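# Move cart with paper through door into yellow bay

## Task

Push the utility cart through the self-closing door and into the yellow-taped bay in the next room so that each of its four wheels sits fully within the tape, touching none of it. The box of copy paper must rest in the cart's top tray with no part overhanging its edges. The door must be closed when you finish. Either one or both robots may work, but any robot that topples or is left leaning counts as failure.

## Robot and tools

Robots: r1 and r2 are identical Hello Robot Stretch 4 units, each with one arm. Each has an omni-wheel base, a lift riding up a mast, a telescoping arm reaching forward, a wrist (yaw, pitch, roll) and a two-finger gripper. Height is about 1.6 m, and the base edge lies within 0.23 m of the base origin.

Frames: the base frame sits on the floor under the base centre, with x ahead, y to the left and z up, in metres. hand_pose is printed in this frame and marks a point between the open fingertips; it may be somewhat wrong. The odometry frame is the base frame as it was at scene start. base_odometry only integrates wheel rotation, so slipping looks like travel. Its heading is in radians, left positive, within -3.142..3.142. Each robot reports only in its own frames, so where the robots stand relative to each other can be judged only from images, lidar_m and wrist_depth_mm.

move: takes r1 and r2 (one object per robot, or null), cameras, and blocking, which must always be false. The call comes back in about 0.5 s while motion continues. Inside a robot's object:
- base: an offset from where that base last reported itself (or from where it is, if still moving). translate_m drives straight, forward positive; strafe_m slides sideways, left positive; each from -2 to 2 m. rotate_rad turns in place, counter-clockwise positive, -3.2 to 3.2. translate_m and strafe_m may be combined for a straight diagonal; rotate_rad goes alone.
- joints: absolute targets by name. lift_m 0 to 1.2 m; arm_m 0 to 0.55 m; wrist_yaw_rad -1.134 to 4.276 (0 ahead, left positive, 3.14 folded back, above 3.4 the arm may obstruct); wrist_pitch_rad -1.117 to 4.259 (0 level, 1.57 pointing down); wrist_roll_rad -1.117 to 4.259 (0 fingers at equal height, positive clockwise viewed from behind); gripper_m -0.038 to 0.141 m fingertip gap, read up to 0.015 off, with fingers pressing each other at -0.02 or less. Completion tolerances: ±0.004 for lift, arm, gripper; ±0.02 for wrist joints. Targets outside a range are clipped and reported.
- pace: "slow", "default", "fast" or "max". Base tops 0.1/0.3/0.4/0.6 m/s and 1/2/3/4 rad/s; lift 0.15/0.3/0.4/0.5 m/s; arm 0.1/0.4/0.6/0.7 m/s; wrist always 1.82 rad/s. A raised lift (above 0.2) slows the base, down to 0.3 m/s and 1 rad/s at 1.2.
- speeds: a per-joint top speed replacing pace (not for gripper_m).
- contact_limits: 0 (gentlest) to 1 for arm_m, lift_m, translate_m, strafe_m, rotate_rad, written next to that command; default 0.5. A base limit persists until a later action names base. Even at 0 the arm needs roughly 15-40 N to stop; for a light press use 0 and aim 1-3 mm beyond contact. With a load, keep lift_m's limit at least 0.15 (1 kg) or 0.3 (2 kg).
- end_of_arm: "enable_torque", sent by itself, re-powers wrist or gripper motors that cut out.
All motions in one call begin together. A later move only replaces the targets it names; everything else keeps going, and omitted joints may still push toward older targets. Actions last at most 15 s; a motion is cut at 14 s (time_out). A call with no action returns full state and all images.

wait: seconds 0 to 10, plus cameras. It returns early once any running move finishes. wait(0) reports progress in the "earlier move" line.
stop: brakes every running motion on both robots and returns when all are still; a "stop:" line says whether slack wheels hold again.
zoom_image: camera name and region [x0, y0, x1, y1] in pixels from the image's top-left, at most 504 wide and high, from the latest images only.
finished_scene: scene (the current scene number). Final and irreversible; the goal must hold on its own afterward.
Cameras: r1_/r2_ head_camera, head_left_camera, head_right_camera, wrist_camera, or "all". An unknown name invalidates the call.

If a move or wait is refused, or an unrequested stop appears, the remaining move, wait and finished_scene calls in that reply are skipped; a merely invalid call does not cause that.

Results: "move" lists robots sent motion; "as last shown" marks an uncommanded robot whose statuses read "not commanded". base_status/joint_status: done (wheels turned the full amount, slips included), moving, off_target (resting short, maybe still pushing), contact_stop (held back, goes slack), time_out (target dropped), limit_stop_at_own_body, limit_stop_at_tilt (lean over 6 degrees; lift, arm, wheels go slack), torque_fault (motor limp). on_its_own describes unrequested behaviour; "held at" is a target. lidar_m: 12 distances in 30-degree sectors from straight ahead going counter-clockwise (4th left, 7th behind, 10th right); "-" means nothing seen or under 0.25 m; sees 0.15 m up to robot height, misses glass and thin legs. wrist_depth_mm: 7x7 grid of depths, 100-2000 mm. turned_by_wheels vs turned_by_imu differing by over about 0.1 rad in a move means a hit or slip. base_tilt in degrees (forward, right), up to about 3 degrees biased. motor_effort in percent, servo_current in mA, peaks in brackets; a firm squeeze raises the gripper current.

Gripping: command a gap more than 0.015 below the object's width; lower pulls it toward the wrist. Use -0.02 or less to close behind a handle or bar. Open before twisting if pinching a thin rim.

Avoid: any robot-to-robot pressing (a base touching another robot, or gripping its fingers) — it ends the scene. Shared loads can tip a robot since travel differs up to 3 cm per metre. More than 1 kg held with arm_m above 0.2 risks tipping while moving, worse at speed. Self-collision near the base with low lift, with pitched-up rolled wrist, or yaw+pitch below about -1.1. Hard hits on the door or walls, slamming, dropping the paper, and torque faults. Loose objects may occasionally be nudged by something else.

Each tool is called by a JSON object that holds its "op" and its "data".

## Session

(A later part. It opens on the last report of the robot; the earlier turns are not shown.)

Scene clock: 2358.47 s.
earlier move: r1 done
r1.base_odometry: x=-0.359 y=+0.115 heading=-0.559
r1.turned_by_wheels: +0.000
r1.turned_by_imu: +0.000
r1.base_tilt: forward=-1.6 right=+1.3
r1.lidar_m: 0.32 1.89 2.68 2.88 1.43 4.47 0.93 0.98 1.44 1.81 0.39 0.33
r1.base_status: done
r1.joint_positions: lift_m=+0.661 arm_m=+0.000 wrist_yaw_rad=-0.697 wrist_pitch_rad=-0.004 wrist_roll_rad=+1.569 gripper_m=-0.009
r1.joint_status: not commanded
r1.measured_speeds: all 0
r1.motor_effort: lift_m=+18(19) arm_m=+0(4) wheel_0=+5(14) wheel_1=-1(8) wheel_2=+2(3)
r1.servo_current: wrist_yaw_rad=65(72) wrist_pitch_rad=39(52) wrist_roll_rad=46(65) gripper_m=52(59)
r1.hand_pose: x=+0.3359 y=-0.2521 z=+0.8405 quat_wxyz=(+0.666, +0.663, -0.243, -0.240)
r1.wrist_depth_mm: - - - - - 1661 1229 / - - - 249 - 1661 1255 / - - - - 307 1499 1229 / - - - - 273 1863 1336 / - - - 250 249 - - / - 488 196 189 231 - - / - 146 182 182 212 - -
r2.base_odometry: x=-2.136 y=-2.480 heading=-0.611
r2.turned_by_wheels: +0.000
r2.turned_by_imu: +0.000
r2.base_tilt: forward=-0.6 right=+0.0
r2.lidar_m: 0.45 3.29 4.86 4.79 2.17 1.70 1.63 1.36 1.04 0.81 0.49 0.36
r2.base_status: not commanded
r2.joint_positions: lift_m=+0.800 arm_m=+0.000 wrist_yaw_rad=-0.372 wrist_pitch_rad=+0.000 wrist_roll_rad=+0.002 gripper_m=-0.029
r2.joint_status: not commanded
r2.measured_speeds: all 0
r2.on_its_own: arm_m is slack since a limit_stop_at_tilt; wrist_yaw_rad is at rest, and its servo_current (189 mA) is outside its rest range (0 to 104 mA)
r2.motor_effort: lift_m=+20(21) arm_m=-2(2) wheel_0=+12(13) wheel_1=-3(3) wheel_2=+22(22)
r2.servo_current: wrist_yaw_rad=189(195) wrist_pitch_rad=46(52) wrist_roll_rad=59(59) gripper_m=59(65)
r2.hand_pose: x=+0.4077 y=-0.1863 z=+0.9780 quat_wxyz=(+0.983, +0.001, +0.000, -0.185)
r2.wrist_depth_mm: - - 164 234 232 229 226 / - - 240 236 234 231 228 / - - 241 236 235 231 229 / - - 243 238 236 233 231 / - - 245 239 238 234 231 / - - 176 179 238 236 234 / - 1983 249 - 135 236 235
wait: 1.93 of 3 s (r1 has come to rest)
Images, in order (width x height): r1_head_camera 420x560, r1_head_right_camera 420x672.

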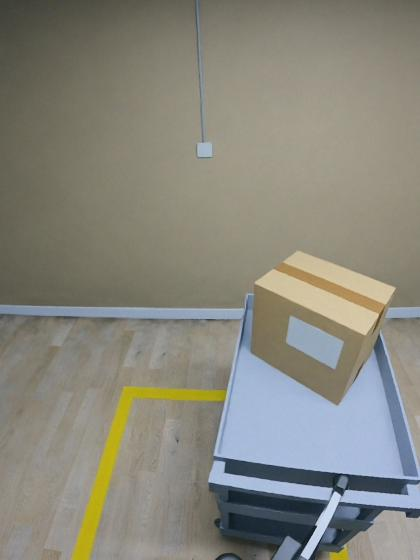

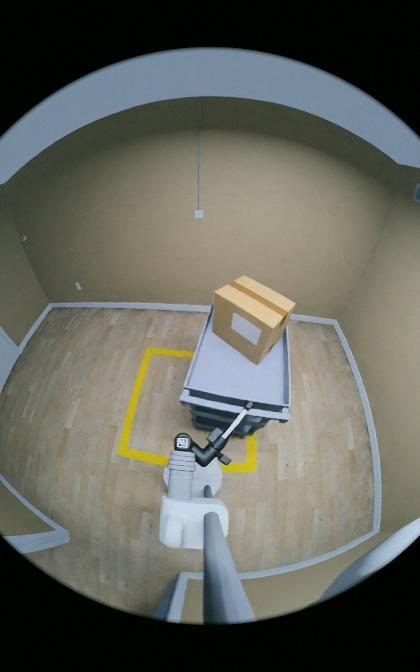

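{"op": "move", "data": {"blocking": false, "r1": {"joints":{"gripper_m":0.141}}}}

{"op": "wait", "data": {"seconds": 1.7}}

{"op": "move", "data": {"blocking": false, "r1": {"base":{"translate_m":-0.28}}}}

{"op": "wait", "data": {"seconds": 2}}

{"op": "move", "data": {"blocking": false, "r1": {"base":{"strafe_m":-1.25},"joints":{"wrist_yaw_rad":0.0,"gripper_m":-0.02}}}}

{"op": "wait", "data": {"seconds": 6, "cameras": ["r1_head_camera","r1_head_left_camera"]}}

Scene clock: 2372.27 s.
move: r1 moving
r1.base_odometry: x=-0.359 y=+0.115 heading=-0.559
r1.turned_by_wheels: +0.000
r1.turned_by_imu: -0.001
r1.base_tilt: forward=-1.6 right=+1.2
r1.lidar_m: 0.31 1.92 2.70 2.88 1.41 4.45 0.95 1.01 1.44 1.80 0.39 0.32
r1.base_status: not commanded
r1.joint_positions: lift_m=+0.661 arm_m=+0.000 wrist_yaw_rad=-0.697 wrist_pitch_rad=-0.004 wrist_roll_rad=+1.569 gripper_m=+0.012
r1.joint_status: gripper_m moving
r1.measured_speeds: all 0
r1.motor_effort: lift_m=+18(18) arm_m=-3(4) wheel_0=+4(5) wheel_1=-1(1) wheel_2=+2(2)
r1.servo_current: wrist_yaw_rad=46(52) wrist_pitch_rad=39(46) wrist_roll_rad=52(59) gripper_m=85(85)
r1.hand_pose: x=+0.3359 y=-0.2521 z=+0.8405 quat_wxyz=(+0.666, +0.663, -0.243, -0.240)
r1.wrist_depth_mm: - - - - - 1618 1229 / - - - - - 1618 1205 / - - - - 315 334 418 / - - - - - 1808 1308 / - - - 253 253 - - / - 496 189 191 185 - - / - 153 439 156 214 - -
r2: as last shown
r2.turned_by_imu: +0.002
r2.on_its_own: arm_m is slack since a limit_stop_at_tilt
pictures: none

Scene clock: 2373.97 s.
earlier move: r1 moving
r1.base_odometry: x=-0.359 y=+0.115 heading=-0.559
r1.turned_by_wheels: +0.000
r1.turned_by_imu: +0.000
r1.base_tilt: forward=-1.6 right=+1.3
r1.lidar_m: 0.30 1.92 2.65 2.86 1.39 4.48 0.95 0.99 1.44 1.81 0.42 0.33
r1.base_status: not commanded
r1.joint_positions: lift_m=+0.661 arm_m=+0.000 wrist_yaw_rad=-0.697 wrist_pitch_rad=+0.000 wrist_roll_rad=+1.569 gripper_m=+0.141
r1.joint_status: gripper_m moving
r1.measured_speeds: all 0
r1.motor_effort: lift_m=+18(18) arm_m=-3(4) wheel_0=+4(5) wheel_1=-1(1) wheel_2=+2(2)
r1.servo_current: wrist_yaw_rad=39(65) wrist_pitch_rad=46(52) wrist_roll_rad=65(65) gripper_m=39(98)
r1.hand_pose: x=+0.3359 y=-0.2522 z=+0.8394 quat_wxyz=(+0.665, +0.664, -0.241, -0.242)
r1.wrist_depth_mm: - - - - - 1537 1160 / - - - 273 - 1661 1182 / - - - 250 332 336 336 / - - - - - 1756 1281 / - - - 260 266 1808 - / - 192 184 245 209 195 - / - 439 436 142 232 - -
r2.base_odometry: x=-2.136 y=-2.480 heading=-0.611
r2.turned_by_wheels: +0.000
r2.turned_by_imu: +0.000
r2.base_tilt: forward=-0.6 right=+0.0
r2.lidar_m: 0.47 3.32 4.84 4.75 2.16 1.70 1.65 1.33 1.04 0.83 0.52 0.37
r2.base_status: not commanded
r2.joint_positions: lift_m=+0.800 arm_m=+0.000 wrist_yaw_rad=-0.372 wrist_pitch_rad=+0.000 wrist_roll_rad=+0.002 gripper_m=-0.029
r2.joint_status: not commanded
r2.measured_speeds: all 0
r2.on_its_own: arm_m is slack since a limit_stop_at_tilt; wrist_yaw_rad is at rest, and its servo_current (189 mA) is outside its rest range (0 to 104 mA)
r2.motor_effort: lift_m=+20(21) arm_m=-2(2) wheel_0=+12(13) wheel_1=-3(3) wheel_2=+22(22)
r2.servo_current: wrist_yaw_rad=189(195) wrist_pitch_rad=46(46) wrist_roll_rad=39(59) gripper_m=59(65)
r2.hand_pose: x=+0.4077 y=-0.1863 z=+0.9780 quat_wxyz=(+0.983, +0.001, +0.000, -0.185)
r2.wrist_depth_mm: - - 164 234 233 229 226 / - - 240 236 234 230 229 / - - 242 236 234 232 229 / - - 243 238 236 234 230 / - - 243 239 238 234 231 / - - 176 179 237 236 233 / - 1921 248 - 135 236 235
wait: 1.70 s; no rest
pictures: none

Scene clock: 2374.47 s.
earlier move: r1 done
move: r1 moving
r1.base_odometry: x=-0.386 y=+0.132 heading=-0.560
r1.turned_by_wheels: +0.000
r1.turned_by_imu: +0.000
r1.base_tilt: forward=-1.6 right=+1.2
r1.lidar_m: 0.36 1.95 2.74 2.87 1.37 4.41 0.91 0.96 1.39 1.80 0.44 0.37
r1.base_status: translate_m moving
r1.joint_positions: lift_m=+0.661 arm_m=+0.000 wrist_yaw_rad=-0.697 wrist_pitch_rad=+0.000 wrist_roll_rad=+1.569 gripper_m=+0.141
r1.joint_status: all done
r1.measured_speeds: translate_m=-0.123 strafe_m=-0.001 rotate_rad=-0.002 lift_m=+0.000 arm_m=+0.000 wrist_yaw_rad=+0.000 wrist_pitch_rad=+0.000 wrist_roll_rad=+0.000
r1.motor_effort: lift_m=+18(19) arm_m=-3(4) wheel_0=-5(8) wheel_1=-7(7) wheel_2=+9(9)
r1.servo_current: wrist_yaw_rad=52(52) wrist_pitch_rad=39(46) wrist_roll_rad=59(59) gripper_m=46(46)
r1.hand_pose: x=+0.3359 y=-0.2522 z=+0.8394 quat_wxyz=(+0.665, +0.664, -0.241, -0.242)
r1.wrist_depth_mm: - - - - - 1576 1229 / - - - 286 - 1708 1205 / - - - 304 351 349 349 / - - - - - 1808 - / - - - - 296 1808 - / - 193 208 257 211 195 - / - 459 459 142 247 - -
r2: as last shown
r2.on_its_own: arm_m is slack since a limit_stop_at_tilt
pictures: none

Scene clock: 2376.37 s.
earlier move: r1 done
r1.base_odometry: x=-0.596 y=+0.264 heading=-0.560
r1.turned_by_wheels: +0.000
r1.turned_by_imu: +0.000
r1.base_tilt: forward=-1.6 right=+1.3
r1.lidar_m: 0.59 2.23 2.99 2.40 1.24 4.30 0.65 0.71 1.03 1.79 1.89 0.59
r1.base_status: done
r1.joint_positions: lift_m=+0.661 arm_m=+0.000 wrist_yaw_rad=-0.697 wrist_pitch_rad=+0.000 wrist_roll_rad=+1.569 gripper_m=+0.141
r1.joint_status: all done
r1.measured_speeds: all 0
r1.motor_effort: lift_m=+18(19) arm_m=-3(4) wheel_0=-2(9) wheel_1=-2(7) wheel_2=+1(10)
r1.servo_current: wrist_yaw_rad=46(59) wrist_pitch_rad=39(52) wrist_roll_rad=46(65) gripper_m=39(52)
r1.hand_pose: x=+0.3359 y=-0.2522 z=+0.8393 quat_wxyz=(+0.665, +0.664, -0.241, -0.242)
r1.wrist_depth_mm: - - - - - 1537 1205 / - - - - - 1708 1182 / - - - - - 1756 1205 / - - - - - 1756 1205 / - - - - - 1756 1138 / - 210 - 492 530 196 525 / - - 778 142 - - 488
r2.base_odometry: x=-2.136 y=-2.480 heading=-0.611
r2.turned_by_wheels: +0.000
r2.turned_by_imu: +0.000
r2.base_tilt: forward=-0.6 right=+0.0
r2.lidar_m: 0.46 3.31 4.83 4.79 2.22 1.71 1.65 1.34 1.04 0.84 0.49 0.36
r2.base_status: not commanded
r2.joint_positions: lift_m=+0.800 arm_m=+0.000 wrist_yaw_rad=-0.372 wrist_pitch_rad=+0.000 wrist_roll_rad=+0.002 gripper_m=-0.029
r2.joint_status: not commanded
r2.measured_speeds: all 0
r2.on_its_own: arm_m is slack since a limit_stop_at_tilt; wrist_yaw_rad is at rest, and its servo_current (195 mA) is outside its rest range (0 to 104 mA)
r2.motor_effort: lift_m=+21(21) arm_m=-2(2) wheel_0=+13(13) wheel_1=-3(3) wheel_2=+22(22)
r2.servo_current: wrist_yaw_rad=195(202) wrist_pitch_rad=39(46) wrist_roll_rad=39(59) gripper_m=59(72)
r2.hand_pose: x=+0.4077 y=-0.1863 z=+0.9780 quat_wxyz=(+0.983, +0.001, +0.000, -0.185)
r2.wrist_depth_mm: - - 164 235 232 229 227 / - - 240 234 234 230 229 / - - 241 236 235 232 229 / - - 243 239 236 234 230 / - - 243 240 238 234 231 / - - 176 179 237 235 234 / - 1921 247 - 135 236 234
wait: 1.90 of 2 s (r1 has come to rest)
pictures: none

Scene clock: 2376.87 s.
move: r1 moving
r1.base_odometry: x=-0.615 y=+0.233 heading=-0.560
r1.turned_by_wheels: +0.000
r1.turned_by_imu: +0.000
r1.base_tilt: forward=-1.6 right=+1.2
r1.lidar_m: 0.57 2.21 3.01 2.40 1.30 4.36 0.66 0.71 1.01 1.77 1.87 0.58
r1.base_status: strafe_m moving
r1.joint_positions: lift_m=+0.661 arm_m=+0.000 wrist_yaw_rad=-0.134 wrist_pitch_rad=+0.000 wrist_roll_rad=+1.569 gripper_m=+0.130
r1.joint_status: wrist_yaw_rad moving; gripper_m moving
r1.measured_speeds: translate_m=+0.000 strafe_m=-0.140 rotate_rad=+0.001 lift_m=+0.000 arm_m=+0.000 wrist_yaw_rad=+1.438 wrist_pitch_rad=+0.000 wrist_roll_rad=+0.000
r1.motor_effort: lift_m=+19(19) arm_m=-4(4) wheel_0=+9(9) wheel_1=-8(10) wheel_2=+0(1)
r1.servo_current: wrist_yaw_rad=78(117) wrist_pitch_rad=39(46) wrist_roll_rad=59(59) gripper_m=91(98)
r1.hand_pose: x=+0.4451 y=-0.1251 z=+0.8393 quat_wxyz=(+0.706, +0.705, -0.047, -0.047)
r1.wrist_depth_mm: - - - - - 1708 1160 / - - - 382 - 459 452 / - - - 439 - - - / - - 691 377 - - - / - - 699 375 - - - / - 193 741 373 188 196 - / - - - 141 - - -
r2: as last shown
r2.on_its_own: arm_m is slack since a limit_stop_at_tilt
pictures: none

Scene clock: 2381.87 s.
earlier move: r1 done
r1.base_odometry: x=-1.260 y=-0.796 heading=-0.560
r1.turned_by_wheels: +0.000
r1.turned_by_imu: -0.009
r1.base_tilt: forward=-1.6 right=+1.2
r1.lidar_m: 2.04 1.12 0.98 2.60 1.02 0.74 0.70 0.74 0.58 0.54 0.58 0.84
r1.base_status: done
r1.joint_positions: lift_m=+0.661 arm_m=+0.000 wrist_yaw_rad=-0.003 wrist_pitch_rad=+0.000 wrist_roll_rad=+1.569 gripper_m=-0.019
r1.joint_status: all done
r1.measured_speeds: all 0
r1.motor_effort: lift_m=+18(19) arm_m=-3(4) wheel_0=+0(11) wheel_1=-1(11) wheel_2=+0(2)
r1.servo_current: wrist_yaw_rad=59(117) wrist_pitch_rad=39(52) wrist_roll_rad=59(72) gripper_m=46(137)
r1.hand_pose: x=+0.4590 y=-0.0882 z=+0.8393 quat_wxyz=(+0.708, +0.706, -0.001, -0.001)
r1.wrist_depth_mm: - - - - - - 1098 / - - - - - 1464 1182 / - - - - - 1618 1205 / - - - - - 1576 1205 / - - - - - 1618 1205 / - - 183 198 171 1661 1229 / - 132 162 145 145 1499 1205
r2.base_odometry: x=-2.136 y=-2.480 heading=-0.611
r2.turned_by_wheels: +0.000
r2.turned_by_imu: +0.001
r2.base_tilt: forward=-0.7 right=+0.1
r2.lidar_m: 0.48 3.28 4.81 4.79 2.18 1.68 1.66 1.36 1.05 0.84 0.50 0.37
r2.base_status: not commanded
r2.joint_positions: lift_m=+0.800 arm_m=+0.000 wrist_yaw_rad=-0.372 wrist_pitch_rad=+0.000 wrist_roll_rad=+0.002 gripper_m=-0.029
r2.joint_status: not commanded
r2.measured_speeds: all 0
r2.on_its_own: arm_m is slack since a limit_stop_at_tilt; wrist_yaw_rad is at rest, and its servo_current (182 mA) is outside its rest range (0 to 104 mA)
r2.motor_effort: lift_m=+20(21) arm_m=-2(2) wheel_0=+12(13) wheel_1=-2(3) wheel_2=+22(22)
r2.servo_current: wrist_yaw_rad=182(195) wrist_pitch_rad=39(46) wrist_roll_rad=52(65) gripper_m=65(72)
r2.hand_pose: x=+0.4077 y=-0.1863 z=+0.9780 quat_wxyz=(+0.983, +0.001, +0.000, -0.185)
r2.wrist_depth_mm: - - 165 234 232 230 227 / - - 239 236 234 230 228 / - - 242 237 235 233 229 / - - 243 239 236 233 231 / - - 244 239 238 235 232 / - - 176 179 238 236 234 / - 1863 248 - 135 236 235
wait: 5.00 of 6 s (r1 has come to rest)
Images, in order (width x height): r1_head_camera 420x560, r1_head_left_camera 420x672.

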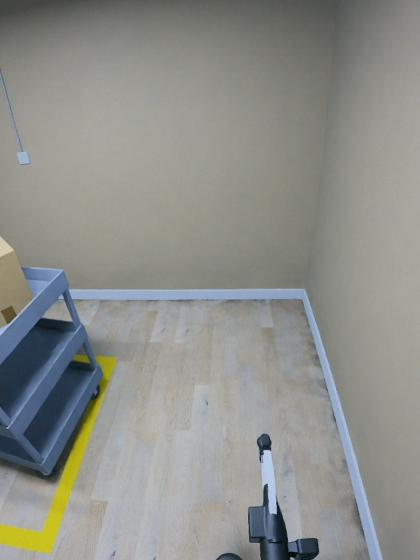

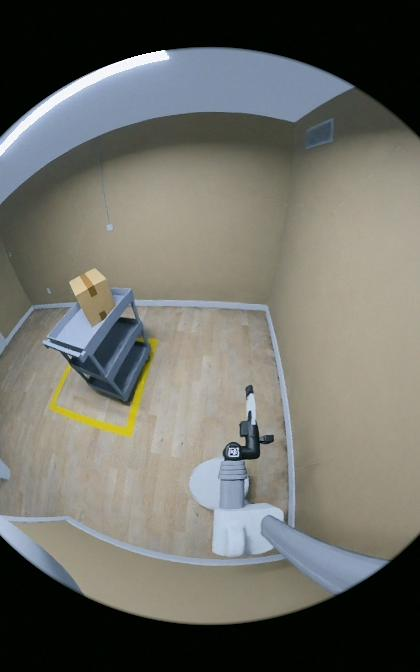

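{"op": "move", "data": {"blocking": false, "r1": {"base":{"translate_m":1.0}}}}

{"op": "wait", "data": {"seconds": 5}}

{"op": "move", "data": {"blocking": false, "r1": {"base":{"rotate_rad":1.53}}}}

{"op": "wait", "data": {"seconds": 2.5, "cameras": ["r1_head_camera"]}}

Scene clock: 2393.67 s.
move: r1 moving
r1.base_odometry: x=-1.233 y=-0.812 heading=-0.559
r1.turned_by_wheels: +0.000
r1.turned_by_imu: +0.000
r1.base_tilt: forward=-1.6 right=+1.3
r1.lidar_m: 2.01 1.09 0.95 2.70 1.05 0.75 0.73 0.78 0.58 0.56 0.61 0.84
r1.base_status: translate_m moving
r1.joint_positions: lift_m=+0.661 arm_m=+0.000 wrist_yaw_rad=-0.003 wrist_pitch_rad=+0.000 wrist_roll_rad=+1.569 gripper_m=-0.019
r1.joint_status: not commanded
r1.measured_speeds: translate_m=+0.121 strafe_m=+0.000 rotate_rad=+0.002 lift_m=+0.000 arm_m=+0.000 wrist_yaw_rad=+0.000 wrist_pitch_rad=+0.000 wrist_roll_rad=+0.000
r1.motor_effort: lift_m=+18(18) arm_m=-4(4) wheel_0=+8(8) wheel_1=+7(7) wheel_2=-8(9)
r1.servo_current: wrist_yaw_rad=52(59) wrist_pitch_rad=52(52) wrist_roll_rad=39(59) gripper_m=52(59)
r1.hand_pose: x=+0.4590 y=-0.0882 z=+0.8393 quat_wxyz=(+0.708, +0.706, -0.001, -0.001)
r1.wrist_depth_mm: - - - - - - 1138 / - - - - - 1537 1182 / - - - - - 1576 1205 / - - - - - 1618 1182 / - - - - - 1661 1205 / - - 183 199 171 1661 1229 / - 132 163 144 145 1430 1255
r2: as last shown
r2.turned_by_imu: +0.002
r2.on_its_own: arm_m is slack since a limit_stop_at_tilt
pictures: none

Scene clock: 2398.00 s.
earlier move: r1 done
r1.base_odometry: x=-0.412 y=-1.326 heading=-0.559
r1.turned_by_wheels: +0.000
r1.turned_by_imu: +0.000
r1.base_tilt: forward=-1.6 right=+1.2
r1.lidar_m: 1.07 1.14 0.76 0.73 0.79 1.77 1.70 0.82 0.60 0.58 0.63 0.86
r1.base_status: done
r1.joint_positions: lift_m=+0.661 arm_m=+0.000 wrist_yaw_rad=-0.003 wrist_pitch_rad=+0.000 wrist_roll_rad=+1.569 gripper_m=-0.019
r1.joint_status: not commanded
r1.measured_speeds: all 0
r1.motor_effort: lift_m=+18(19) arm_m=-3(4) wheel_0=+3(9) wheel_1=+1(7) wheel_2=+0(10)
r1.servo_current: wrist_yaw_rad=46(78) wrist_pitch_rad=33(52) wrist_roll_rad=46(65) gripper_m=52(59)
r1.hand_pose: x=+0.4590 y=-0.0882 z=+0.8393 quat_wxyz=(+0.708, +0.706, -0.001, -0.001)
r1.wrist_depth_mm: - - - - - - - / - - - - - - - / - - - - - - - / - - - - - - - / - - - - - - - / - - 182 198 171 - - / - 132 163 145 145 - -
r2.base_odometry: x=-2.136 y=-2.480 heading=-0.611
r2.turned_by_wheels: +0.000
r2.turned_by_imu: +0.001
r2.base_tilt: forward=-0.6 right=+0.0
r2.lidar_m: 0.44 3.34 4.84 4.79 2.19 1.68 1.65 1.38 1.05 0.83 0.50 0.35
r2.base_status: not commanded
r2.joint_positions: lift_m=+0.800 arm_m=+0.000 wrist_yaw_rad=-0.372 wrist_pitch_rad=+0.000 wrist_roll_rad=+0.002 gripper_m=-0.029
r2.joint_status: not commanded
r2.measured_speeds: all 0
r2.on_its_own: arm_m is slack since a limit_stop_at_tilt; wrist_yaw_rad is at rest, and its servo_current (189 mA) is outside its rest range (0 to 104 mA)
r2.motor_effort: lift_m=+20(21) arm_m=-2(2) wheel_0=+12(13) wheel_1=-3(4) wheel_2=+22(22)
r2.servo_current: wrist_yaw_rad=189(195) wrist_pitch_rad=46(46) wrist_roll_rad=39(65) gripper_m=59(72)
r2.hand_pose: x=+0.4077 y=-0.1863 z=+0.9780 quat_wxyz=(+0.983, +0.001, +0.000, -0.185)
r2.wrist_depth_mm: - - 165 235 232 229 226 / - - 239 236 234 230 229 / - - 241 237 235 232 229 / - - 243 238 236 232 231 / - - 244 239 238 234 231 / - - 176 179 238 236 233 / - 1983 249 - 135 236 235
wait: 4.33 of 5 s (r1 has come to rest)
pictures: none

Scene clock: 2398.50 s.
move: r1 moving
r1.base_odometry: x=-0.412 y=-1.326 heading=-0.308
r1.turned_by_wheels: +0.252
r1.turned_by_imu: +0.252
r1.base_tilt: forward=-1.6 right=+1.3
r1.lidar_m: 1.07 1.27 0.72 0.75 1.93 1.68 1.19 0.69 0.59 0.57 0.69 1.06
r1.base_status: rotate_rad moving
r1.joint_positions: lift_m=+0.661 arm_m=+0.000 wrist_yaw_rad=-0.003 wrist_pitch_rad=+0.000 wrist_roll_rad=+1.569 gripper_m=-0.019
r1.joint_status: not commanded
r1.measured_speeds: translate_m=-0.001 strafe_m=+0.001 rotate_rad=+0.975 lift_m=+0.000 arm_m=+0.000 wrist_yaw_rad=+0.000 wrist_pitch_rad=+0.000 wrist_roll_rad=+0.000
r1.motor_effort: lift_m=+18(18) arm_m=-3(4) wheel_0=-7(9) wheel_1=-7(8) wheel_2=-7(7)
r1.servo_current: wrist_yaw_rad=39(72) wrist_pitch_rad=39(46) wrist_roll_rad=26(59) gripper_m=52(59)
r1.hand_pose: x=+0.4590 y=-0.0882 z=+0.8393 quat_wxyz=(+0.708, +0.706, -0.001, -0.001)
r1.wrist_depth_mm: - - - - - - - / - - - - - - - / - - - - - - - / - - - - - - - / - - - - - - - / - - 183 199 171 - - / - 132 163 145 145 - -
r2: as last shown
r2.turned_by_imu: +0.000
r2.on_its_own: arm_m is slack since a limit_stop_at_tilt
pictures: none

Scene clock: 2400.03 s.
earlier move: r1 done
r1.base_odometry: x=-0.412 y=-1.326 heading=+0.970
r1.turned_by_wheels: +1.278
r1.turned_by_imu: +1.285
r1.base_tilt: forward=-1.6 right=+1.2
r1.lidar_m: 0.73 0.80 1.78 1.70 0.83 0.62 0.57 0.62 0.86 1.06 1.12 1.51
r1.base_status: done
r1.joint_positions: lift_m=+0.661 arm_m=+0.000 wrist_yaw_rad=-0.002 wrist_pitch_rad=+0.000 wrist_roll_rad=+1.569 gripper_m=-0.019
r1.joint_status: not commanded
r1.measured_speeds: all 0
r1.motor_effort: lift_m=+18(19) arm_m=-3(4) wheel_0=-3(9) wheel_1=-3(9) wheel_2=-1(8)
r1.servo_current: wrist_yaw_rad=39(72) wrist_pitch_rad=46(46) wrist_roll_rad=46(59) gripper_m=59(59)
r1.hand_pose: x=+0.4591 y=-0.0880 z=+0.8393 quat_wxyz=(+0.708, +0.706, -0.001, -0.001)
r1.wrist_depth_mm: - - - - - 1661 1182 / - - - - - 1661 1205 / - - - - - 1708 1182 / - - 741 500 - - - / - - 627 512 - - - / - - 544 198 180 - - / - - 180 169 145 - -
r2.base_odometry: x=-2.136 y=-2.480 heading=-0.611
r2.turned_by_wheels: +0.000
r2.turned_by_imu: +0.000
r2.base_tilt: forward=-0.6 right=+0.0
r2.lidar_m: 0.46 3.30 4.80 4.79 2.18 1.70 1.64 1.32 1.03 0.85 0.51 0.36
r2.base_status: not commanded
r2.joint_positions: lift_m=+0.800 arm_m=+0.000 wrist_yaw_rad=-0.372 wrist_pitch_rad=+0.000 wrist_roll_rad=+0.002 gripper_m=-0.029
r2.joint_status: not commanded
r2.measured_speeds: all 0
r2.on_its_own: arm_m is slack since a limit_stop_at_tilt; wrist_yaw_rad is at rest, and its servo_current (182 mA) is outside its rest range (0 to 104 mA)
r2.motor_effort: lift_m=+20(21) arm_m=-2(2) wheel_0=+12(13) wheel_1=-3(3) wheel_2=+22(22)
r2.servo_current: wrist_yaw_rad=182(195) wrist_pitch_rad=39(46) wrist_roll_rad=52(59) gripper_m=52(72)
r2.hand_pose: x=+0.4077 y=-0.1863 z=+0.9780 quat_wxyz=(+0.983, +0.001, +0.000, -0.185)
r2.wrist_depth_mm: - - 165 235 232 229 227 / - - 240 236 233 231 228 / - - 241 236 235 232 229 / - - 242 238 236 233 230 / - - 244 239 238 235 232 / - - 176 179 237 236 234 / - 1921 247 - 135 236 235
wait: 1.53 of 2.5 s (r1 has come to rest)
Images, in order (width x height): r1_head_camera 420x560.

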